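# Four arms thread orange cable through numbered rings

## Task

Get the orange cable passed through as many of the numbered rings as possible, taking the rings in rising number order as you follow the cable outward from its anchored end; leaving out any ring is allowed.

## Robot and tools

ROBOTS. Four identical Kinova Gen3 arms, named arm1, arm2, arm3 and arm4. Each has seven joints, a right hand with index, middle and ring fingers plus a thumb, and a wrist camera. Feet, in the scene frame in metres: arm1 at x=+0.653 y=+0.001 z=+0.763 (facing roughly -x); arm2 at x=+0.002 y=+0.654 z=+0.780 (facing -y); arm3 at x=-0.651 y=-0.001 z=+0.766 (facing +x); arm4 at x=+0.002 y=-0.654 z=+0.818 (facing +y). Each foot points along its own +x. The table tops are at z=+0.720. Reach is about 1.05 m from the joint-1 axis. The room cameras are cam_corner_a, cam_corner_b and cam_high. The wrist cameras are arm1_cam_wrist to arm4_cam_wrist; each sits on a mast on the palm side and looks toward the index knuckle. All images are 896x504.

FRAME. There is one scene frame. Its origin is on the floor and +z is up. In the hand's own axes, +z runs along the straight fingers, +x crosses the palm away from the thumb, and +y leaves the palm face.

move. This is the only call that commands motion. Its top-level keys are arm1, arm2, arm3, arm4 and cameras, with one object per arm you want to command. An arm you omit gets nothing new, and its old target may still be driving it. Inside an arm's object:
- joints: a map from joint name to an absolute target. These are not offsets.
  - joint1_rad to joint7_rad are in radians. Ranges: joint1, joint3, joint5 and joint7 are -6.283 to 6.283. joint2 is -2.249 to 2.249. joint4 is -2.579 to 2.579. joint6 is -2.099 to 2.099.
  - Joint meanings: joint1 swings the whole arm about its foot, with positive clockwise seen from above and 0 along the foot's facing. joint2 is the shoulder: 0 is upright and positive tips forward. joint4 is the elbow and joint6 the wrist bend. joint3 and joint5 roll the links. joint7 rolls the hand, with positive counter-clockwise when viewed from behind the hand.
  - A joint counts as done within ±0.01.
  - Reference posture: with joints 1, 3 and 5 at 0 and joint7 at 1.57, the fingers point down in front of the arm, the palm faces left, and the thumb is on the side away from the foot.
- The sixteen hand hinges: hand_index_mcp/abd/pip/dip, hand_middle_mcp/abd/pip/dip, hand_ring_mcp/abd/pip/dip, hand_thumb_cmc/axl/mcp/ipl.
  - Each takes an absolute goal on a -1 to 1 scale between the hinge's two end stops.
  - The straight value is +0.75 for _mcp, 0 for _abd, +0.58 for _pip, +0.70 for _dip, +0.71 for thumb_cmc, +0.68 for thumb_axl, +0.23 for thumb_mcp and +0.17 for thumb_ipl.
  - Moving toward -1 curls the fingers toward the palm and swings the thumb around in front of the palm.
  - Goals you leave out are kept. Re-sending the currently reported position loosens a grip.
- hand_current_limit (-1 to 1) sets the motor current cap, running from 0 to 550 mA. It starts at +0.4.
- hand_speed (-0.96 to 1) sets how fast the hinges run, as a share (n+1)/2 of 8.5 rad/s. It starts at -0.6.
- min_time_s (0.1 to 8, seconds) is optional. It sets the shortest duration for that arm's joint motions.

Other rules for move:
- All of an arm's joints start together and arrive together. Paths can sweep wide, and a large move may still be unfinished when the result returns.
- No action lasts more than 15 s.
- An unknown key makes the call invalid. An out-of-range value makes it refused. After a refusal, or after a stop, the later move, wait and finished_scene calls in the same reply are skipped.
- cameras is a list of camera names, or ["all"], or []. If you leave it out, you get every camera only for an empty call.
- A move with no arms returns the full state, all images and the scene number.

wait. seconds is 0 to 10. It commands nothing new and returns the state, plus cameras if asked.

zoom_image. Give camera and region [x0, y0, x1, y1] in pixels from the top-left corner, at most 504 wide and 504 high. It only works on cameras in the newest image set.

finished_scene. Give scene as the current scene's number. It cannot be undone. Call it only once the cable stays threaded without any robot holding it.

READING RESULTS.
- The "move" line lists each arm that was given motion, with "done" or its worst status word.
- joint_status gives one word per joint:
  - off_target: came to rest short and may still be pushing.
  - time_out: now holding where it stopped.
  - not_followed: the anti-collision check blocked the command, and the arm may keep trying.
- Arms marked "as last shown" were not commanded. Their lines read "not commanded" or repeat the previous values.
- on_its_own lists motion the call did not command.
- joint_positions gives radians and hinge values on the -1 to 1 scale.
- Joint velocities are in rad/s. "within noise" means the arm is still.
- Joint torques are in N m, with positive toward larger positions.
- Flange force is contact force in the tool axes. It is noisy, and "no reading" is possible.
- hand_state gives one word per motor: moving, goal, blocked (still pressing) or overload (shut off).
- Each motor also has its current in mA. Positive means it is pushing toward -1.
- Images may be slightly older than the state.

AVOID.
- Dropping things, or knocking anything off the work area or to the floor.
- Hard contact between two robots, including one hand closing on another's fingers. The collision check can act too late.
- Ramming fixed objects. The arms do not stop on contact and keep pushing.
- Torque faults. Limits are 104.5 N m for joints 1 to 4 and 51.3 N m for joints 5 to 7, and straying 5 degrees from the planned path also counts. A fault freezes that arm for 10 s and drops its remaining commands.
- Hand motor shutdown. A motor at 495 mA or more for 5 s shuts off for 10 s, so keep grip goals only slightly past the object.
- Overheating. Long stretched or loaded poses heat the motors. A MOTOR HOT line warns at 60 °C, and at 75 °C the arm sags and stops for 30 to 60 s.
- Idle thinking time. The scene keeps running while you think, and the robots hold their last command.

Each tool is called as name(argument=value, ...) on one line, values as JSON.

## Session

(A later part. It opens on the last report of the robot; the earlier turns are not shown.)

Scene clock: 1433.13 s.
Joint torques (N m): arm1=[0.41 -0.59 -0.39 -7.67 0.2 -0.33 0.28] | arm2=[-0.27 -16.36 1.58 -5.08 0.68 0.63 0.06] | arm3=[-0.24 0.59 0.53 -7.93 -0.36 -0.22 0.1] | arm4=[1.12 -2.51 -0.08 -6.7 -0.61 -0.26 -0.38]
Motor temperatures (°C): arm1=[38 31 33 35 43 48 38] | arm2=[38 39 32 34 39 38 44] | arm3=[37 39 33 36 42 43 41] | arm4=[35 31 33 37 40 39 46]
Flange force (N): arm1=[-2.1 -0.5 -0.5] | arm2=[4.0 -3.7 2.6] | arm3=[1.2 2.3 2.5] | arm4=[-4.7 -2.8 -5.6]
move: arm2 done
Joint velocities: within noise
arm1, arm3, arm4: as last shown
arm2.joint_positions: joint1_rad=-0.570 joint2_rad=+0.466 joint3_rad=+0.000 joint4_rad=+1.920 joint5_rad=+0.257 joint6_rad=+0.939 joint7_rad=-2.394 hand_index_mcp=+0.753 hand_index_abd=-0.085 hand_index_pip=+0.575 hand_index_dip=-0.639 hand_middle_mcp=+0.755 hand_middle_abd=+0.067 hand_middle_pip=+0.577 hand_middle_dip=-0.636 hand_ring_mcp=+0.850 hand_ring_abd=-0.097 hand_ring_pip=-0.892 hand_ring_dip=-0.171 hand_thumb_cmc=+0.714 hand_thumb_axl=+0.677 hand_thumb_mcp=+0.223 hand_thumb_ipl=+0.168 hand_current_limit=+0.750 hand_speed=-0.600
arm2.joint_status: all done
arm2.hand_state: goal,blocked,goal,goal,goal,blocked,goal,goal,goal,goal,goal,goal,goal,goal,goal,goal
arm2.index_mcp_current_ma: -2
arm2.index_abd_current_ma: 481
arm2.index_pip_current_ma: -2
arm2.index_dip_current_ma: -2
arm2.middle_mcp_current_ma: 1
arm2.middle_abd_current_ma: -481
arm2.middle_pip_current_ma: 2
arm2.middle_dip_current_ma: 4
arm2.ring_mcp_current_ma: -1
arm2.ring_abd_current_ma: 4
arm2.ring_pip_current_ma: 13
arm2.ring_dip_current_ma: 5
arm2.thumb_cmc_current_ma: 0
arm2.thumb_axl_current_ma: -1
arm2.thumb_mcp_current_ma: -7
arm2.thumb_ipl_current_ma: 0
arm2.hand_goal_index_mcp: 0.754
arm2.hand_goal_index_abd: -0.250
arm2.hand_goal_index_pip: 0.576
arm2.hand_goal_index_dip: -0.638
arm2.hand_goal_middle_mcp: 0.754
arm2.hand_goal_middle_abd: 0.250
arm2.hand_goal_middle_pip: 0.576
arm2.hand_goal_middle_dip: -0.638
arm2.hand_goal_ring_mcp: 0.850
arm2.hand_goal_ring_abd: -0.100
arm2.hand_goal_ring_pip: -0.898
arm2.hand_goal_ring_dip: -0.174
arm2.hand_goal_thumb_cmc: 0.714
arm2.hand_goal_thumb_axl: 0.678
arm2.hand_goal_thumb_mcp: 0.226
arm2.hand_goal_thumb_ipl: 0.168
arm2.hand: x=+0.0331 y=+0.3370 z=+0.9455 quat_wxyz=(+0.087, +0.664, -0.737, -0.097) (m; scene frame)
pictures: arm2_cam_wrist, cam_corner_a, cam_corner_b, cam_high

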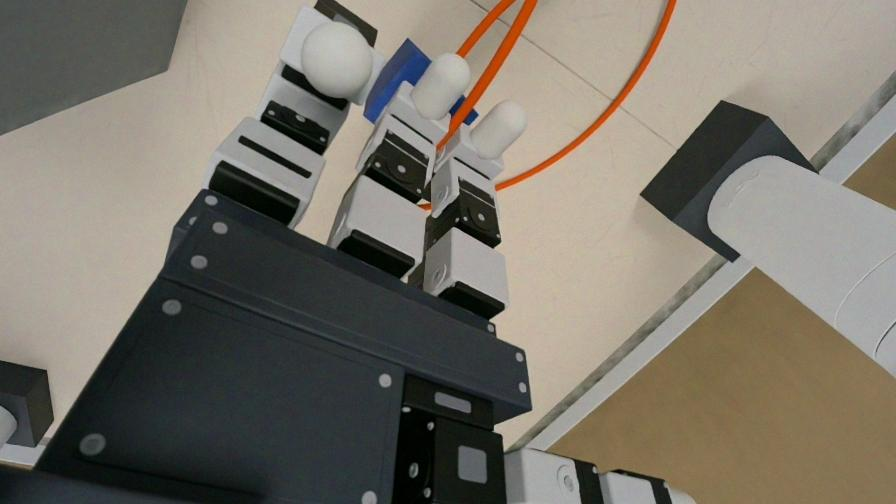

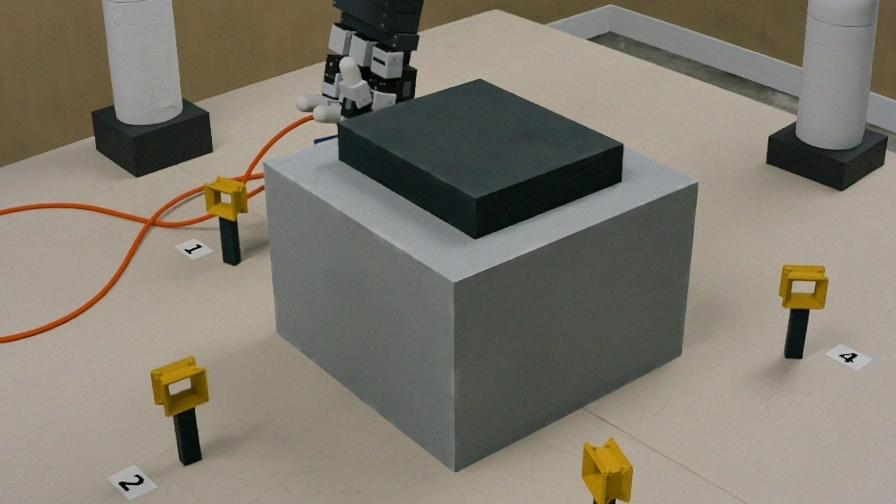

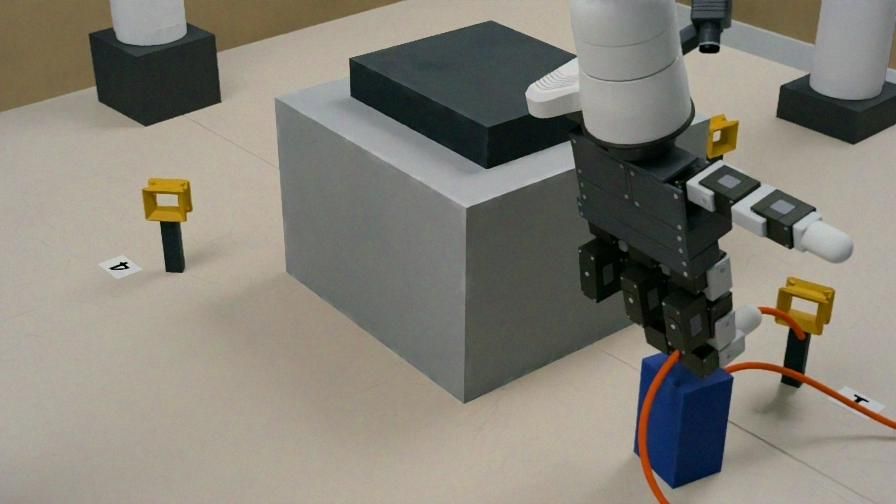

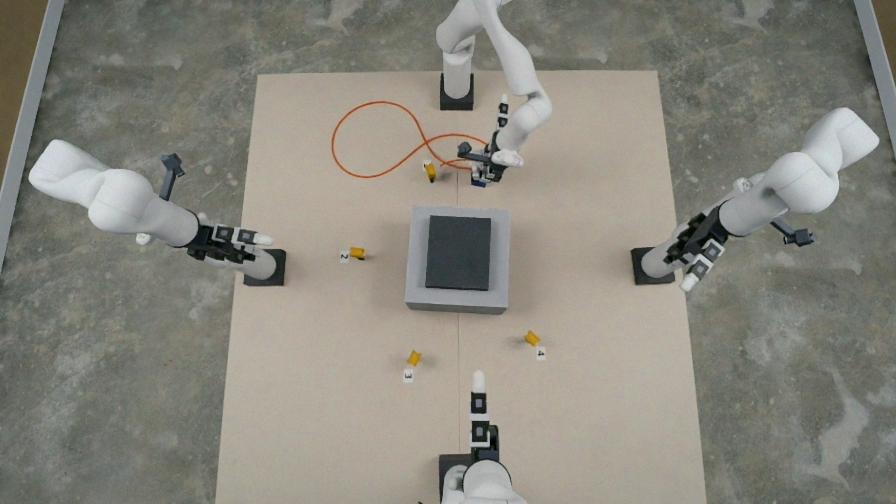

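move(arm2={"joints": {"joint1_rad": -0.5111, "joint2_rad": 0.4923, "joint4_rad": 1.8894, "joint5_rad": 0.2701, "joint6_rad": 0.9326, "joint7_rad": -2.3437}, "min_time_s": 1.0}, cameras=["cam_corner_a", "cam_corner_b", "cam_high"])

zoom_image(camera="cam_corner_a", region=[180, 130, 320, 230])

zoom_image(camera="cam_corner_b", region=[700, 240, 896, 400])

zoom_image(camera="cam_high", region=[400, 130, 520, 200])

Scene clock: 1503.97 s.
Joint torques (N m): arm1=[0.42 -0.6 -0.42 -7.71 0.18 -0.33 0.26] | arm2=[-0.31 -16.95 1.55 -5.21 0.71 0.57 0.06] | arm3=[-0.21 0.53 0.54 -7.82 -0.29 -0.18 0.07] | arm4=[1.13 -2.53 -0.1 -6.7 -0.57 -0.26 -0.39]
Motor temperatures (°C): arm1=[38 31 33 35 43 48 38] | arm2=[38 39 32 34 39 38 44] | arm3=[37 39 33 36 42 43 41] | arm4=[35 31 33 37 40 39 46]
Flange force (N): arm1=[-2.0 -0.7 -0.4] | arm2=[4.2 -3.4 2.7] | arm3=[1.0 2.3 2.1] | arm4=[-4.7 -2.8 -5.6]
move: arm2 done
Joint velocities: within noise
arm1, arm3, arm4: as last shown
arm2.joint_positions: joint1_rad=-0.511 joint2_rad=+0.492 joint3_rad=+0.000 joint4_rad=+1.889 joint5_rad=+0.270 joint6_rad=+0.933 joint7_rad=-2.344 hand_index_mcp=+0.753 hand_index_abd=-0.085 hand_index_pip=+0.575 hand_index_dip=-0.639 hand_middle_mcp=+0.755 hand_middle_abd=+0.067 hand_middle_pip=+0.577 hand_middle_dip=-0.636 hand_ring_mcp=+0.850 hand_ring_abd=-0.097 hand_ring_pip=-0.892 hand_ring_dip=-0.171 hand_thumb_cmc=+0.714 hand_thumb_axl=+0.677 hand_thumb_mcp=+0.223 hand_thumb_ipl=+0.168 hand_current_limit=+0.750 hand_speed=-0.600
arm2.joint_status: all done
arm2.hand_state: goal,blocked,goal,goal,goal,blocked,goal,goal,goal,goal,goal,goal,goal,goal,goal,goal
arm2.index_mcp_current_ma: -2
arm2.index_abd_current_ma: 481
arm2.index_pip_current_ma: -2
arm2.index_dip_current_ma: -2
arm2.middle_mcp_current_ma: 1
arm2.middle_abd_current_ma: -481
arm2.middle_pip_current_ma: 2
arm2.middle_dip_current_ma: 4
arm2.ring_mcp_current_ma: 0
arm2.ring_abd_current_ma: 4
arm2.ring_pip_current_ma: 13
arm2.ring_dip_current_ma: 5
arm2.thumb_cmc_current_ma: 0
arm2.thumb_axl_current_ma: -1
arm2.thumb_mcp_current_ma: -7
arm2.thumb_ipl_current_ma: 0
arm2.hand_goal_index_mcp: 0.754
arm2.hand_goal_index_abd: -0.250
arm2.hand_goal_index_pip: 0.576
arm2.hand_goal_index_dip: -0.638
arm2.hand_goal_middle_mcp: 0.754
arm2.hand_goal_middle_abd: 0.250
arm2.hand_goal_middle_pip: 0.576
arm2.hand_goal_middle_dip: -0.638
arm2.hand_goal_ring_mcp: 0.850
arm2.hand_goal_ring_abd: -0.100
arm2.hand_goal_ring_pip: -0.898
arm2.hand_goal_ring_dip: -0.174
arm2.hand_goal_thumb_cmc: 0.714
arm2.hand_goal_thumb_axl: 0.678
arm2.hand_goal_thumb_mcp: 0.226
arm2.hand_goal_thumb_ipl: 0.168
arm2.hand: x=+0.0168 y=+0.3170 z=+0.9415 quat_wxyz=(+0.087, +0.664, -0.737, -0.097) (m; scene frame)
pictures: cam_corner_a, cam_corner_b, cam_high

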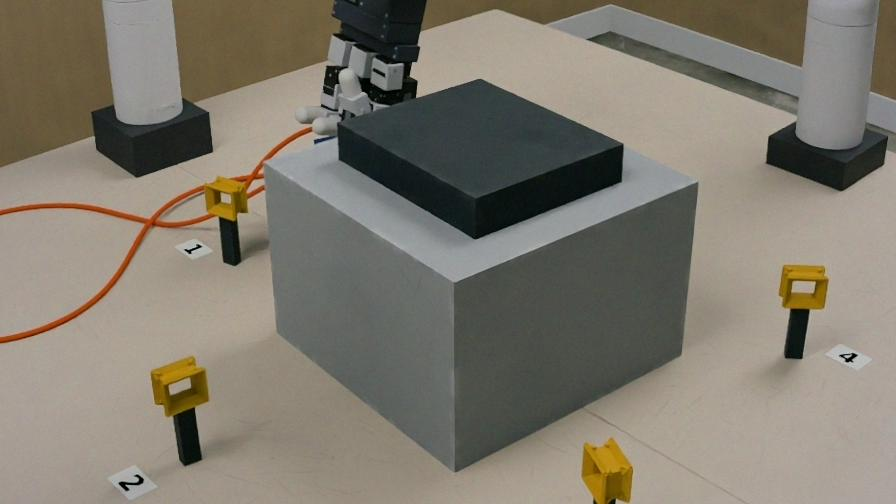

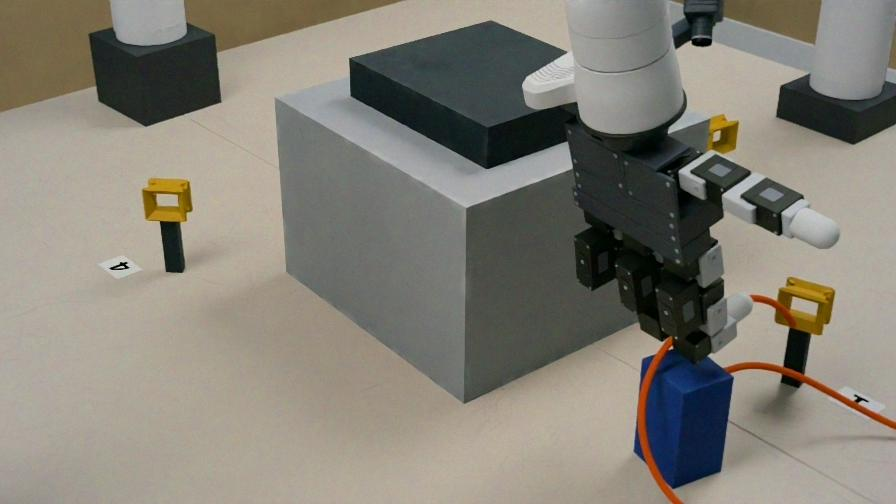

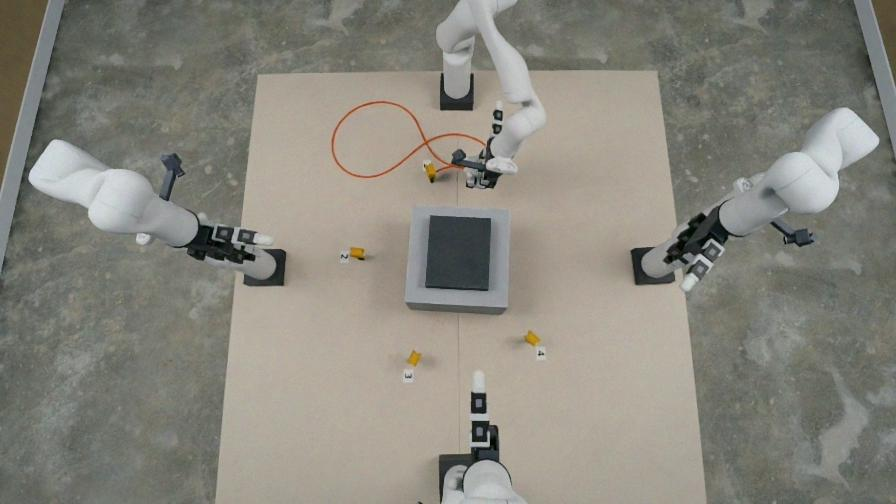

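Scaled by 3.600 from the camera's 896x504 image, which has a finer 1280x720 frame.

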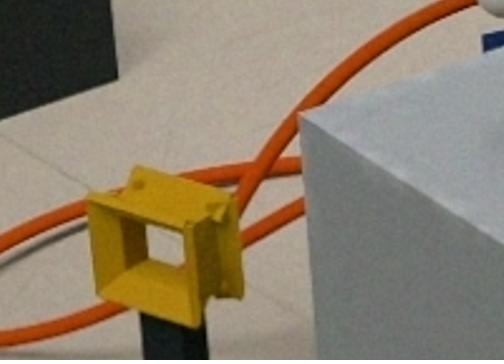

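Scaled by 2.571 from the camera's 896x504 image, which has a finer 1280x720 frame.

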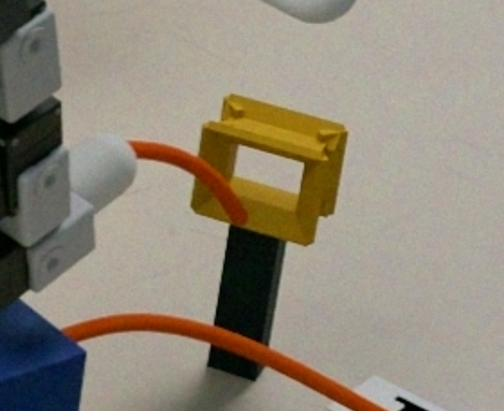

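Scaled by 4.200 from the camera's 896x504 image, which has a finer 1280x720 frame.

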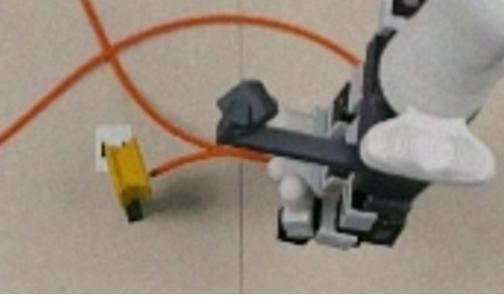

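move(arm2={"joints": {"joint1_rad": -0.4675, "joint2_rad": 0.4835, "joint4_rad": 1.8923, "joint5_rad": 0.2789, "joint6_rad": 0.9302, "joint7_rad": -2.3056}, "min_time_s": 1.0}, cameras=["cam_corner_a", "cam_corner_b", "cam_high"])

zoom_image(camera="cam_corner_a", region=[180, 130, 320, 230])

zoom_image(camera="cam_corner_b", region=[700, 240, 896, 400])

Scene clock: 1539.43 s.
Joint torques (N m): arm1=[0.42 -0.58 -0.46 -7.72 0.18 -0.32 0.27] | arm2=[-0.18 -16.74 1.78 -5.09 0.8 0.64 0.05] | arm3=[-0.2 0.64 0.55 -7.9 -0.37 -0.19 0.09] | arm4=[1.07 -2.51 -0.07 -6.69 -0.59 -0.24 -0.38]
Motor temperatures (°C): arm1=[38 31 33 35 43 48 38] | arm2=[38 39 32 34 39 38 44] | arm3=[37 39 33 36 42 43 41] | arm4=[35 31 33 37 40 39 46]
Flange force (N): arm1=[-1.9 -0.7 -0.3] | arm2=[4.4 -3.5 2.4] | arm3=[1.3 2.4 2.5] | arm4=[-4.7 -2.7 -5.6]
move: arm2 done
Joint velocities: within noise
arm1, arm3, arm4: as last shown
arm2.joint_positions: joint1_rad=-0.468 joint2_rad=+0.483 joint3_rad=+0.000 joint4_rad=+1.892 joint5_rad=+0.279 joint6_rad=+0.930 joint7_rad=-2.306 hand_index_mcp=+0.753 hand_index_abd=-0.085 hand_index_pip=+0.575 hand_index_dip=-0.639 hand_middle_mcp=+0.755 hand_middle_abd=+0.067 hand_middle_pip=+0.577 hand_middle_dip=-0.636 hand_ring_mcp=+0.850 hand_ring_abd=-0.097 hand_ring_pip=-0.892 hand_ring_dip=-0.171 hand_thumb_cmc=+0.714 hand_thumb_axl=+0.677 hand_thumb_mcp=+0.223 hand_thumb_ipl=+0.168 hand_current_limit=+0.750 hand_speed=-0.600
arm2.joint_status: all done
arm2.hand_state: goal,blocked,goal,goal,goal,blocked,goal,goal,goal,goal,goal,goal,goal,goal,goal,goal
arm2.index_mcp_current_ma: -1
arm2.index_abd_current_ma: 481
arm2.index_pip_current_ma: -2
arm2.index_dip_current_ma: -2
arm2.middle_mcp_current_ma: 2
arm2.middle_abd_current_ma: -481
arm2.middle_pip_current_ma: 2
arm2.middle_dip_current_ma: 4
arm2.ring_mcp_current_ma: 0
arm2.ring_abd_current_ma: 4
arm2.ring_pip_current_ma: 13
arm2.ring_dip_current_ma: 5
arm2.thumb_cmc_current_ma: 0
arm2.thumb_axl_current_ma: -1
arm2.thumb_mcp_current_ma: -7
arm2.thumb_ipl_current_ma: 0
arm2.hand_goal_index_mcp: 0.754
arm2.hand_goal_index_abd: -0.250
arm2.hand_goal_index_pip: 0.576
arm2.hand_goal_index_dip: -0.638
arm2.hand_goal_middle_mcp: 0.754
arm2.hand_goal_middle_abd: 0.250
arm2.hand_goal_middle_pip: 0.576
arm2.hand_goal_middle_dip: -0.638
arm2.hand_goal_ring_mcp: 0.850
arm2.hand_goal_ring_abd: -0.100
arm2.hand_goal_ring_pip: -0.898
arm2.hand_goal_ring_dip: -0.174
arm2.hand_goal_thumb_cmc: 0.714
arm2.hand_goal_thumb_axl: 0.678
arm2.hand_goal_thumb_mcp: 0.226
arm2.hand_goal_thumb_ipl: 0.168
arm2.hand: x=-0.0007 y=+0.3116 z=+0.9445 quat_wxyz=(+0.087, +0.664, -0.737, -0.097) (m; scene frame)
pictures: cam_corner_a, cam_corner_b, cam_high

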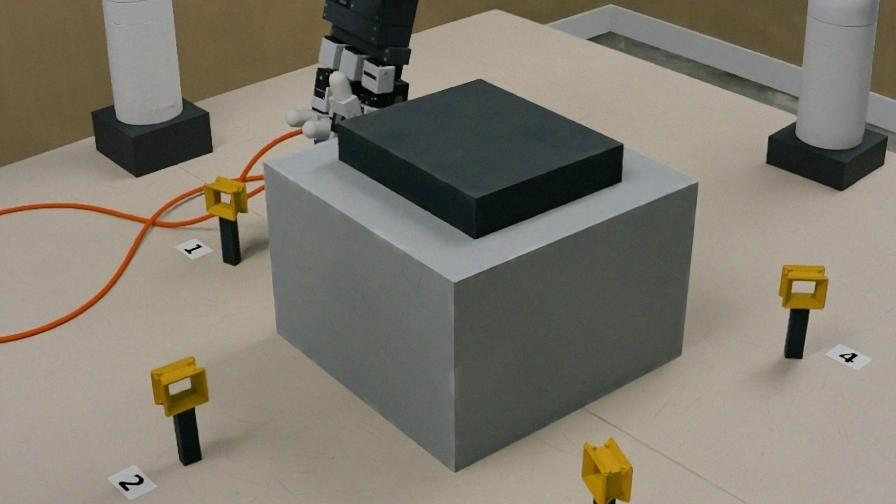

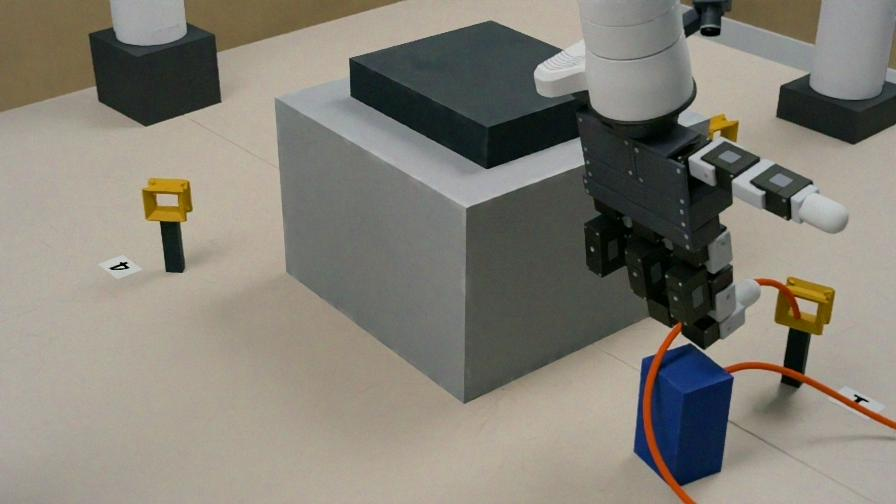

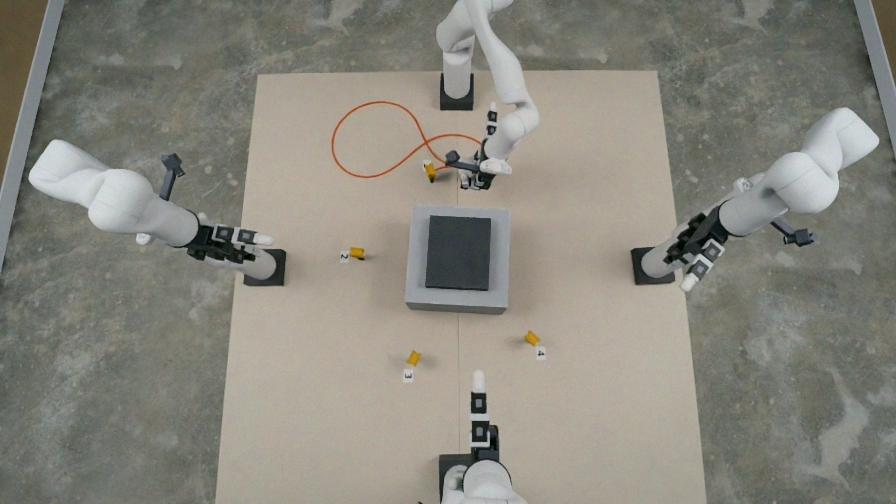

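Scaled by 3.600 from the camera's 896x504 image, which has a finer 1280x720 frame.

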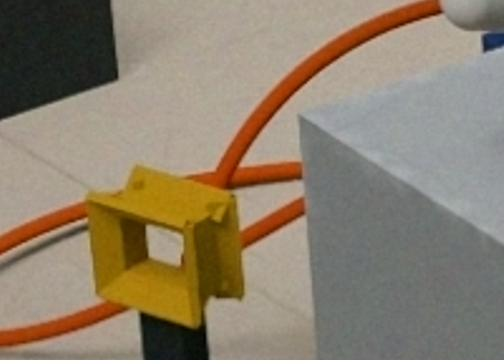

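Scaled by 2.571 from the camera's 896x504 image, which has a finer 1280x720 frame.

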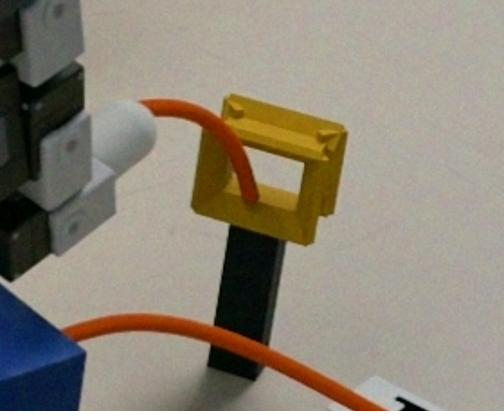

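move(arm2={"joints": {"joint1_rad": -0.4387, "joint2_rad": 0.4764, "joint4_rad": 1.8918, "joint5_rad": 0.2837, "joint6_rad": 0.9319, "joint7_rad": -2.279}, "min_time_s": 1.0}, cameras=["cam_corner_a", "cam_corner_b", "cam_high"])

zoom_image(camera="cam_corner_a", region=[180, 130, 320, 230])

zoom_image(camera="cam_corner_b", region=[700, 240, 896, 400])

Scene clock: 1584.90 s.
Joint torques (N m): arm1=[0.4 -0.55 -0.44 -7.72 0.21 -0.33 0.24] | arm2=[0.23 -16.46 2.21 -4.88 1.04 0.81 0.11] | arm3=[-0.26 0.53 0.55 -7.92 -0.33 -0.21 0.07] | arm4=[1.15 -2.52 -0.09 -6.68 -0.58 -0.23 -0.39]
Motor temperatures (°C): arm1=[38 31 33 35 43 48 38] | arm2=[38 39 32 34 39 38 44] | arm3=[37 38 33 36 42 43 41] | arm4=[35 31 33 37 40 39 46]
Flange force (N): arm1=[-1.9 -0.7 -0.3] | arm2=[4.2 -4.4 1.8] | arm3=[1.1 2.3 2.4] | arm4=[-4.8 -2.8 -5.6]
move: arm2 done
Joint velocities: within noise
arm1.joint_positions: joint1_rad=-0.550 joint2_rad=-0.436 joint3_rad=-0.047 joint4_rad=+1.499 joint5_rad=+0.004 joint6_rad=+1.995 joint7_rad=+1.775 hand_index_mcp=+0.753 hand_index_abd=+0.000 hand_index_pip=+0.577 hand_index_dip=+0.696 hand_middle_mcp=+0.753 hand_middle_abd=+0.000 hand_middle_pip=+0.577 hand_middle_dip=+0.696 hand_ring_mcp=+0.753 hand_ring_abd=+0.000 hand_ring_pip=+0.577 hand_ring_dip=+0.696 hand_thumb_cmc=+0.714 hand_thumb_axl=+0.677 hand_thumb_mcp=+0.224 hand_thumb_ipl=+0.168 hand_current_limit=+0.400 hand_speed=-0.600
arm1.joint_status: not commanded
arm1.hand_state: goal,goal,goal,goal,goal,goal,goal,goal,goal,goal,overload,goal,goal,goal,goal,goal
arm1.index_mcp_current_ma: 0
arm1.index_abd_current_ma: 0
arm1.index_pip_current_ma: 0
arm1.index_dip_current_ma: 0
arm1.middle_mcp_current_ma: 0
arm1.middle_abd_current_ma: 0
arm1.middle_pip_current_ma: 0
arm1.middle_dip_current_ma: 0
arm1.ring_mcp_current_ma: 0
arm1.ring_abd_current_ma: 0
arm1.ring_pip_current_ma: 0
arm1.ring_dip_current_ma: 0
arm1.thumb_cmc_current_ma: 0
arm1.thumb_axl_current_ma: 0
arm1.thumb_mcp_current_ma: -2
arm1.thumb_ipl_current_ma: 0
arm1.hand_goal_index_mcp: 0.754
arm1.hand_goal_index_abd: 0.000
arm1.hand_goal_index_pip: 0.576
arm1.hand_goal_index_dip: 0.696
arm1.hand_goal_middle_mcp: 0.754
arm1.hand_goal_middle_abd: 0.000
arm1.hand_goal_middle_pip: 0.576
arm1.hand_goal_middle_dip: 0.696
arm1.hand_goal_ring_mcp: 0.754
arm1.hand_goal_ring_abd: 0.000
arm1.hand_goal_ring_pip: 0.576
arm1.hand_goal_ring_dip: 0.696
arm1.hand_goal_thumb_cmc: 0.714
arm1.hand_goal_thumb_axl: 0.678
arm1.hand_goal_thumb_mcp: 0.226
arm1.hand_goal_thumb_ipl: 0.168
arm1.hand: x=+0.5862 y=-0.1235 z=+1.2802 quat_wxyz=(+0.004, +0.911, +0.409, -0.040) (m; scene frame)
arm2.joint_positions: joint1_rad=-0.439 joint2_rad=+0.476 joint3_rad=+0.000 joint4_rad=+1.892 joint5_rad=+0.284 joint6_rad=+0.932 joint7_rad=-2.279 hand_index_mcp=+0.760 hand_index_abd=-0.085 hand_index_pip=+0.577 hand_index_dip=-0.639 hand_middle_mcp=+0.762 hand_middle_abd=+0.067 hand_middle_pip=+0.577 hand_middle_dip=-0.637 hand_ring_mcp=+0.850 hand_ring_abd=-0.097 hand_ring_pip=-0.892 hand_ring_dip=-0.171 hand_thumb_cmc=+0.714 hand_thumb_axl=+0.677 hand_thumb_mcp=+0.223 hand_thumb_ipl=+0.168 hand_current_limit=+0.750 hand_speed=-0.600
arm2.joint_status: all done
arm2.hand_state: goal,blocked,goal,goal,goal,blocked,goal,goal,goal,goal,goal,goal,goal,goal,goal,goal
arm2.index_mcp_current_ma: 13
arm2.index_abd_current_ma: 481
arm2.index_pip_current_ma: 1
arm2.index_dip_current_ma: -2
arm2.middle_mcp_current_ma: 21
arm2.middle_abd_current_ma: -481
arm2.middle_pip_current_ma: 2
arm2.middle_dip_current_ma: 2
arm2.ring_mcp_current_ma: 0
arm2.ring_abd_current_ma: 4
arm2.ring_pip_current_ma: 13
arm2.ring_dip_current_ma: 5
arm2.thumb_cmc_current_ma: 0
arm2.thumb_axl_current_ma: -1
arm2.thumb_mcp_current_ma: -7
arm2.thumb_ipl_current_ma: 0
arm2.hand_goal_index_mcp: 0.754
arm2.hand_goal_index_abd: -0.250
arm2.hand_goal_index_pip: 0.576
arm2.hand_goal_index_dip: -0.638
arm2.hand_goal_middle_mcp: 0.754
arm2.hand_goal_middle_abd: 0.250
arm2.hand_goal_middle_pip: 0.576
arm2.hand_goal_middle_dip: -0.638
arm2.hand_goal_ring_mcp: 0.850
arm2.hand_goal_ring_abd: -0.100
arm2.hand_goal_ring_pip: -0.898
arm2.hand_goal_ring_dip: -0.174
arm2.hand_goal_thumb_cmc: 0.714
arm2.hand_goal_thumb_axl: 0.678
arm2.hand_goal_thumb_mcp: 0.226
arm2.hand_goal_thumb_ipl: 0.168
arm2.hand: x=-0.0122 y=+0.3081 z=+0.9475 quat_wxyz=(+0.087, +0.664, -0.737, -0.097) (m; scene frame)
arm3, arm4: as last shown
pictures: cam_corner_a, cam_corner_b, cam_high

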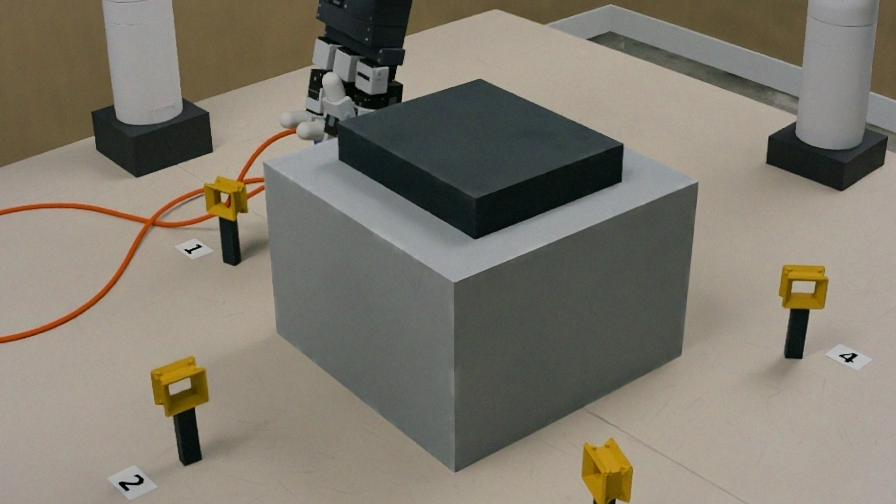

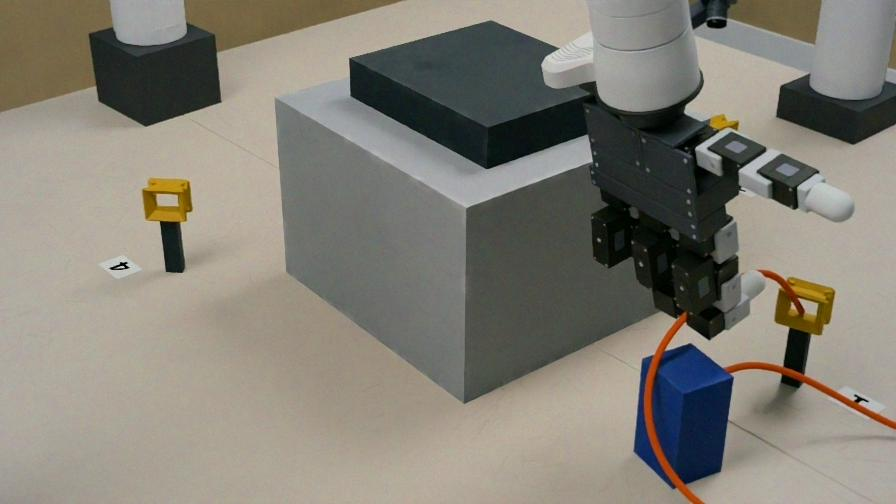

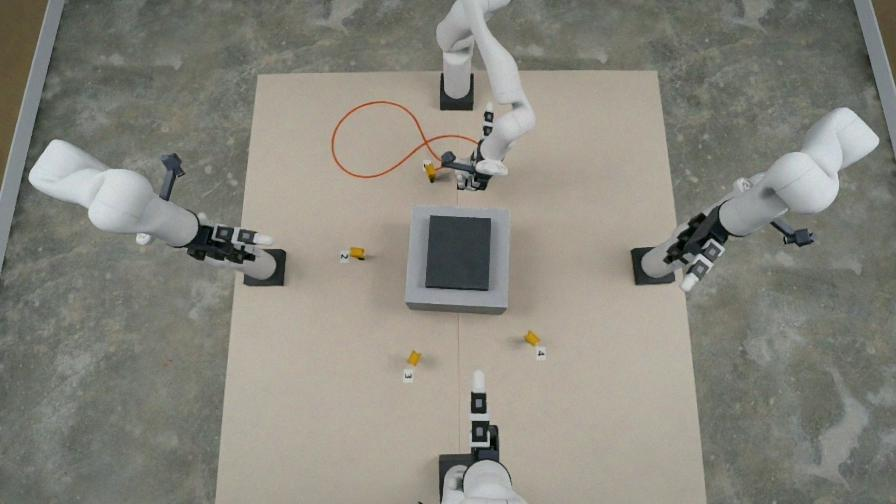

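Scaled by 3.600 from the camera's 896x504 image, which has a finer 1280x720 frame.

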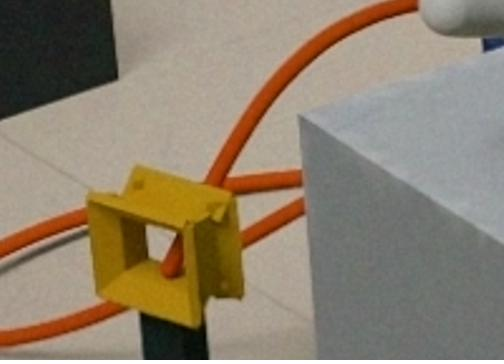

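Scaled by 2.571 from the camera's 896x504 image, which has a finer 1280x720 frame.

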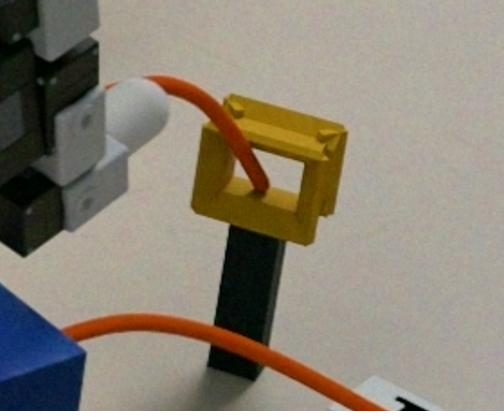

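move(arm2={"joints": {"joint1_rad": -0.4096, "joint2_rad": 0.4684, "joint4_rad": 1.8887, "joint5_rad": 0.2876, "joint6_rad": 0.9368, "joint7_rad": -2.2507}, "min_time_s": 1.0}, cameras=["cam_corner_a", "cam_corner_b", "cam_high"])

zoom_image(camera="cam_corner_a", region=[180, 130, 320, 230])

zoom_image(camera="cam_corner_b", region=[700, 240, 896, 400])

Scene clock: 1599.87 s.
Joint torques (N m): arm1=[0.41 -0.59 -0.44 -7.7 0.18 -0.31 0.26] | arm2=[0.16 -16.43 2.16 -4.85 1.11 0.79 0.06] | arm3=[-0.3 0.65 0.57 -7.97 -0.27 -0.19 0.09] | arm4=[1.13 -2.49 -0.1 -6.64 -0.6 -0.25 -0.38]
Motor temperatures (°C): arm1=[38 31 33 35 43 48 38] | arm2=[38 40 32 34 39 38 44] | arm3=[37 38 33 36 42 43 41] | arm4=[35 31 33 37 40 39 46]
Flange force (N): arm1=[-2.0 -0.7 -0.4] | arm2=[4.9 -4.2 1.6] | arm3=[1.3 2.6 2.8] | arm4=[-4.7 -2.8 -5.8]
move: arm2 done
Joint velocities: within noise
arm1: as last shown
arm2.joint_positions: joint1_rad=-0.410 joint2_rad=+0.468 joint3_rad=+0.000 joint4_rad=+1.889 joint5_rad=+0.288 joint6_rad=+0.937 joint7_rad=-2.251 hand_index_mcp=+0.761 hand_index_abd=-0.087 hand_index_pip=+0.579 hand_index_dip=-0.639 hand_middle_mcp=+0.764 hand_middle_abd=+0.067 hand_middle_pip=+0.578 hand_middle_dip=-0.637 hand_ring_mcp=+0.850 hand_ring_abd=-0.097 hand_ring_pip=-0.892 hand_ring_dip=-0.171 hand_thumb_cmc=+0.714 hand_thumb_axl=+0.677 hand_thumb_mcp=+0.223 hand_thumb_ipl=+0.168 hand_current_limit=+0.750 hand_speed=-0.600
arm2.joint_status: all done
arm2.hand_state: goal,blocked,goal,goal,goal,blocked,goal,goal,goal,goal,goal,goal,goal,goal,goal,goal
arm2.index_mcp_current_ma: 17
arm2.index_abd_current_ma: 481
arm2.index_pip_current_ma: 5
arm2.index_dip_current_ma: -1
arm2.middle_mcp_current_ma: 27
arm2.middle_abd_current_ma: -481
arm2.middle_pip_current_ma: 3
arm2.middle_dip_current_ma: 2
arm2.ring_mcp_current_ma: 0
arm2.ring_abd_current_ma: 4
arm2.ring_pip_current_ma: 13
arm2.ring_dip_current_ma: 5
arm2.thumb_cmc_current_ma: 0
arm2.thumb_axl_current_ma: -1
arm2.thumb_mcp_current_ma: -7
arm2.thumb_ipl_current_ma: 0
arm2.hand_goal_index_mcp: 0.754
arm2.hand_goal_index_abd: -0.250
arm2.hand_goal_index_pip: 0.576
arm2.hand_goal_index_dip: -0.638
arm2.hand_goal_middle_mcp: 0.754
arm2.hand_goal_middle_abd: 0.250
arm2.hand_goal_middle_pip: 0.576
arm2.hand_goal_middle_dip: -0.638
arm2.hand_goal_ring_mcp: 0.850
arm2.hand_goal_ring_abd: -0.100
arm2.hand_goal_ring_pip: -0.898
arm2.hand_goal_ring_dip: -0.174
arm2.hand_goal_thumb_cmc: 0.714
arm2.hand_goal_thumb_axl: 0.678
arm2.hand_goal_thumb_mcp: 0.226
arm2.hand_goal_thumb_ipl: 0.168
arm2.hand: x=-0.0238 y=+0.3046 z=+0.9515 quat_wxyz=(+0.087, +0.664, -0.737, -0.097) (m; scene frame)
arm3.joint_positions: joint1_rad=+0.472 joint2_rad=-0.395 joint3_rad=-0.036 joint4_rad=+1.473 joint5_rad=-0.050 joint6_rad=+2.061 joint7_rad=+1.824 hand_index_mcp=+0.753 hand_index_abd=+0.116 hand_index_pip=+0.577 hand_index_dip=+0.696 hand_middle_mcp=+0.753 hand_middle_abd=-0.116 hand_middle_pip=+0.577 hand_middle_dip=+0.696 hand_ring_mcp=+0.848 hand_ring_abd=-0.097 hand_ring_pip=-0.891 hand_ring_dip=-0.171 hand_thumb_cmc=+0.714 hand_thumb_axl=+0.677 hand_thumb_mcp=+0.224 hand_thumb_ipl=+0.168 hand_current_limit=+0.750 hand_speed=-0.600
arm3.joint_status: not commanded
arm3.hand_state: goal,goal,goal,goal,goal,goal,goal,goal,goal,goal,goal,goal,goal,goal,goal,goal
arm3.index_mcp_current_ma: 0
arm3.index_abd_current_ma: -1
arm3.index_pip_current_ma: 0
arm3.index_dip_current_ma: 0
arm3.middle_mcp_current_ma: 0
arm3.middle_abd_current_ma: 1
arm3.middle_pip_current_ma: 0
arm3.middle_dip_current_ma: 0
arm3.ring_mcp_current_ma: -1
arm3.ring_abd_current_ma: 1
arm3.ring_pip_current_ma: 4
arm3.ring_dip_current_ma: 1
arm3.thumb_cmc_current_ma: 0
arm3.thumb_axl_current_ma: 0
arm3.thumb_mcp_current_ma: -1
arm3.thumb_ipl_current_ma: 0
arm3.hand_goal_index_mcp: 0.754
arm3.hand_goal_index_abd: 0.120
arm3.hand_goal_index_pip: 0.576
arm3.hand_goal_index_dip: 0.696
arm3.hand_goal_middle_mcp: 0.754
arm3.hand_goal_middle_abd: -0.120
arm3.hand_goal_middle_pip: 0.576
arm3.hand_goal_middle_dip: 0.696
arm3.hand_goal_ring_mcp: 0.850
arm3.hand_goal_ring_abd: -0.100
arm3.hand_goal_ring_pip: -0.898
arm3.hand_goal_ring_dip: -0.174
arm3.hand_goal_thumb_cmc: 0.714
arm3.hand_goal_thumb_axl: 0.678
arm3.hand_goal_thumb_mcp: 0.226
arm3.hand_goal_thumb_ipl: 0.168
arm3.hand: x=-0.5150 y=+0.0211 z=+1.2898 quat_wxyz=(+0.007, +0.081, +0.997, +0.015) (m; scene frame)
arm4.joint_positions: joint1_rad=+0.181 joint2_rad=-0.351 joint3_rad=-0.031 joint4_rad=+1.429 joint5_rad=-0.012 joint6_rad=+1.974 joint7_rad=+1.684 hand_index_mcp=+0.753 hand_index_abd=+0.115 hand_index_pip=+0.577 hand_index_dip=+0.696 hand_middle_mcp=+0.753 hand_middle_abd=-0.117 hand_middle_pip=+0.577 hand_middle_dip=+0.696 hand_ring_mcp=+0.848 hand_ring_abd=-0.097 hand_ring_pip=-0.891 hand_ring_dip=-0.171 hand_thumb_cmc=+0.714 hand_thumb_axl=+0.677 hand_thumb_mcp=+0.224 hand_thumb_ipl=+0.168 hand_current_limit=+0.750 hand_speed=-0.600
arm4.joint_status: not commanded
arm4.hand_state: goal,goal,goal,goal,goal,goal,goal,goal,goal,goal,goal,goal,goal,goal,goal,goal
arm4.index_mcp_current_ma: 0
arm4.index_abd_current_ma: -2
arm4.index_pip_current_ma: 0
arm4.index_dip_current_ma: 0
arm4.middle_mcp_current_ma: 0
arm4.middle_abd_current_ma: 1
arm4.middle_pip_current_ma: 0
arm4.middle_dip_current_ma: 0
arm4.ring_mcp_current_ma: -1
arm4.ring_abd_current_ma: 1
arm4.ring_pip_current_ma: 5
arm4.ring_dip_current_ma: 1
arm4.thumb_cmc_current_ma: 0
arm4.thumb_axl_current_ma: 0
arm4.thumb_mcp_current_ma: -1
arm4.thumb_ipl_current_ma: 0
arm4.hand_goal_index_mcp: 0.754
arm4.hand_goal_index_abd: 0.120
arm4.hand_goal_index_pip: 0.576
arm4.hand_goal_index_dip: 0.696
arm4.hand_goal_middle_mcp: 0.754
arm4.hand_goal_middle_abd: -0.120
arm4.hand_goal_middle_pip: 0.576
arm4.hand_goal_middle_dip: 0.696
arm4.hand_goal_ring_mcp: 0.850
arm4.hand_goal_ring_abd: -0.100
arm4.hand_goal_ring_pip: -0.898
arm4.hand_goal_ring_dip: -0.174
arm4.hand_goal_thumb_cmc: 0.714
arm4.hand_goal_thumb_axl: 0.678
arm4.hand_goal_thumb_mcp: 0.226
arm4.hand_goal_thumb_ipl: 0.168
arm4.hand: x=-0.0445 y=-0.4776 z=+1.3488 quat_wxyz=(+0.036, -0.706, +0.706, +0.029) (m; scene frame)
pictures: cam_corner_a, cam_corner_b, cam_high

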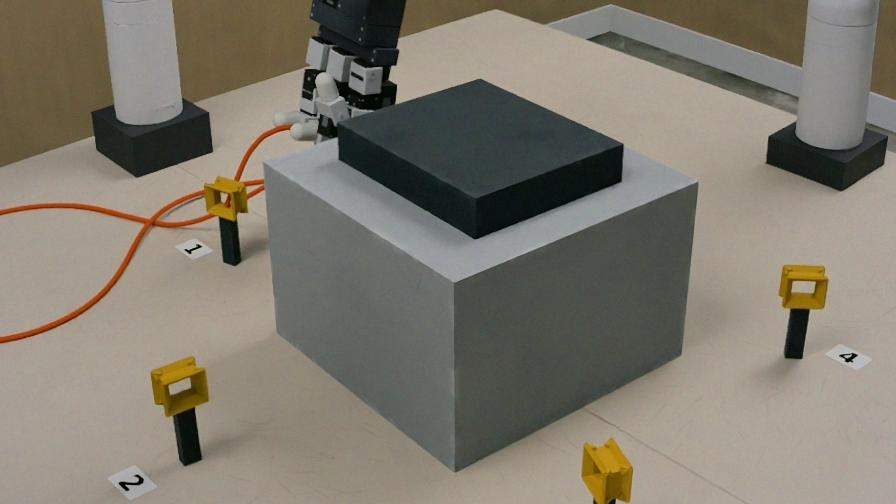

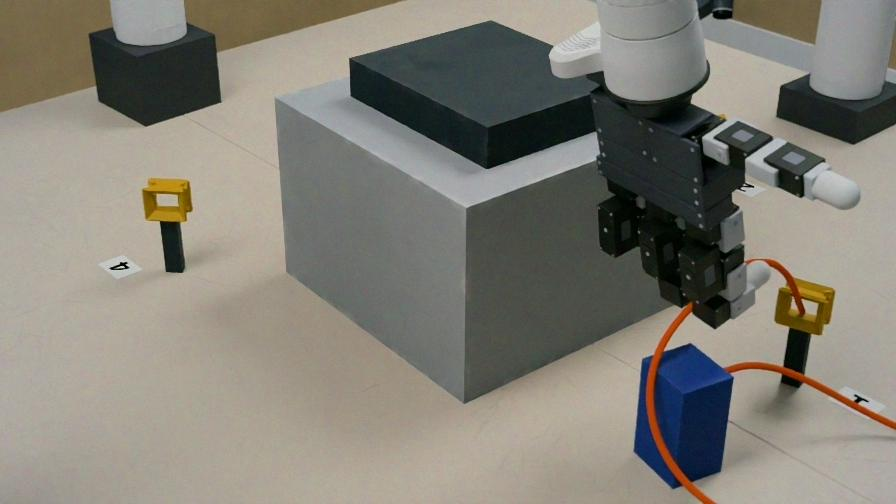

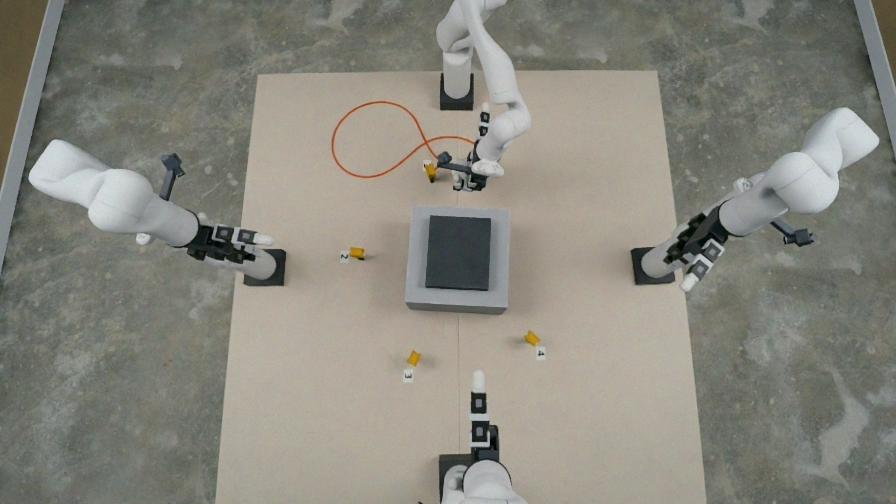

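Scaled by 3.600 from the camera's 896x504 image, which has a finer 1280x720 frame.

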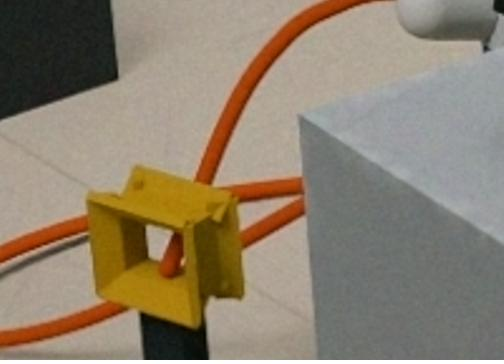

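Scaled by 2.571 from the camera's 896x504 image, which has a finer 1280x720 frame.

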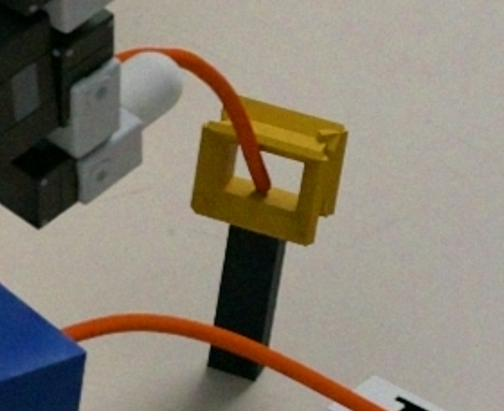

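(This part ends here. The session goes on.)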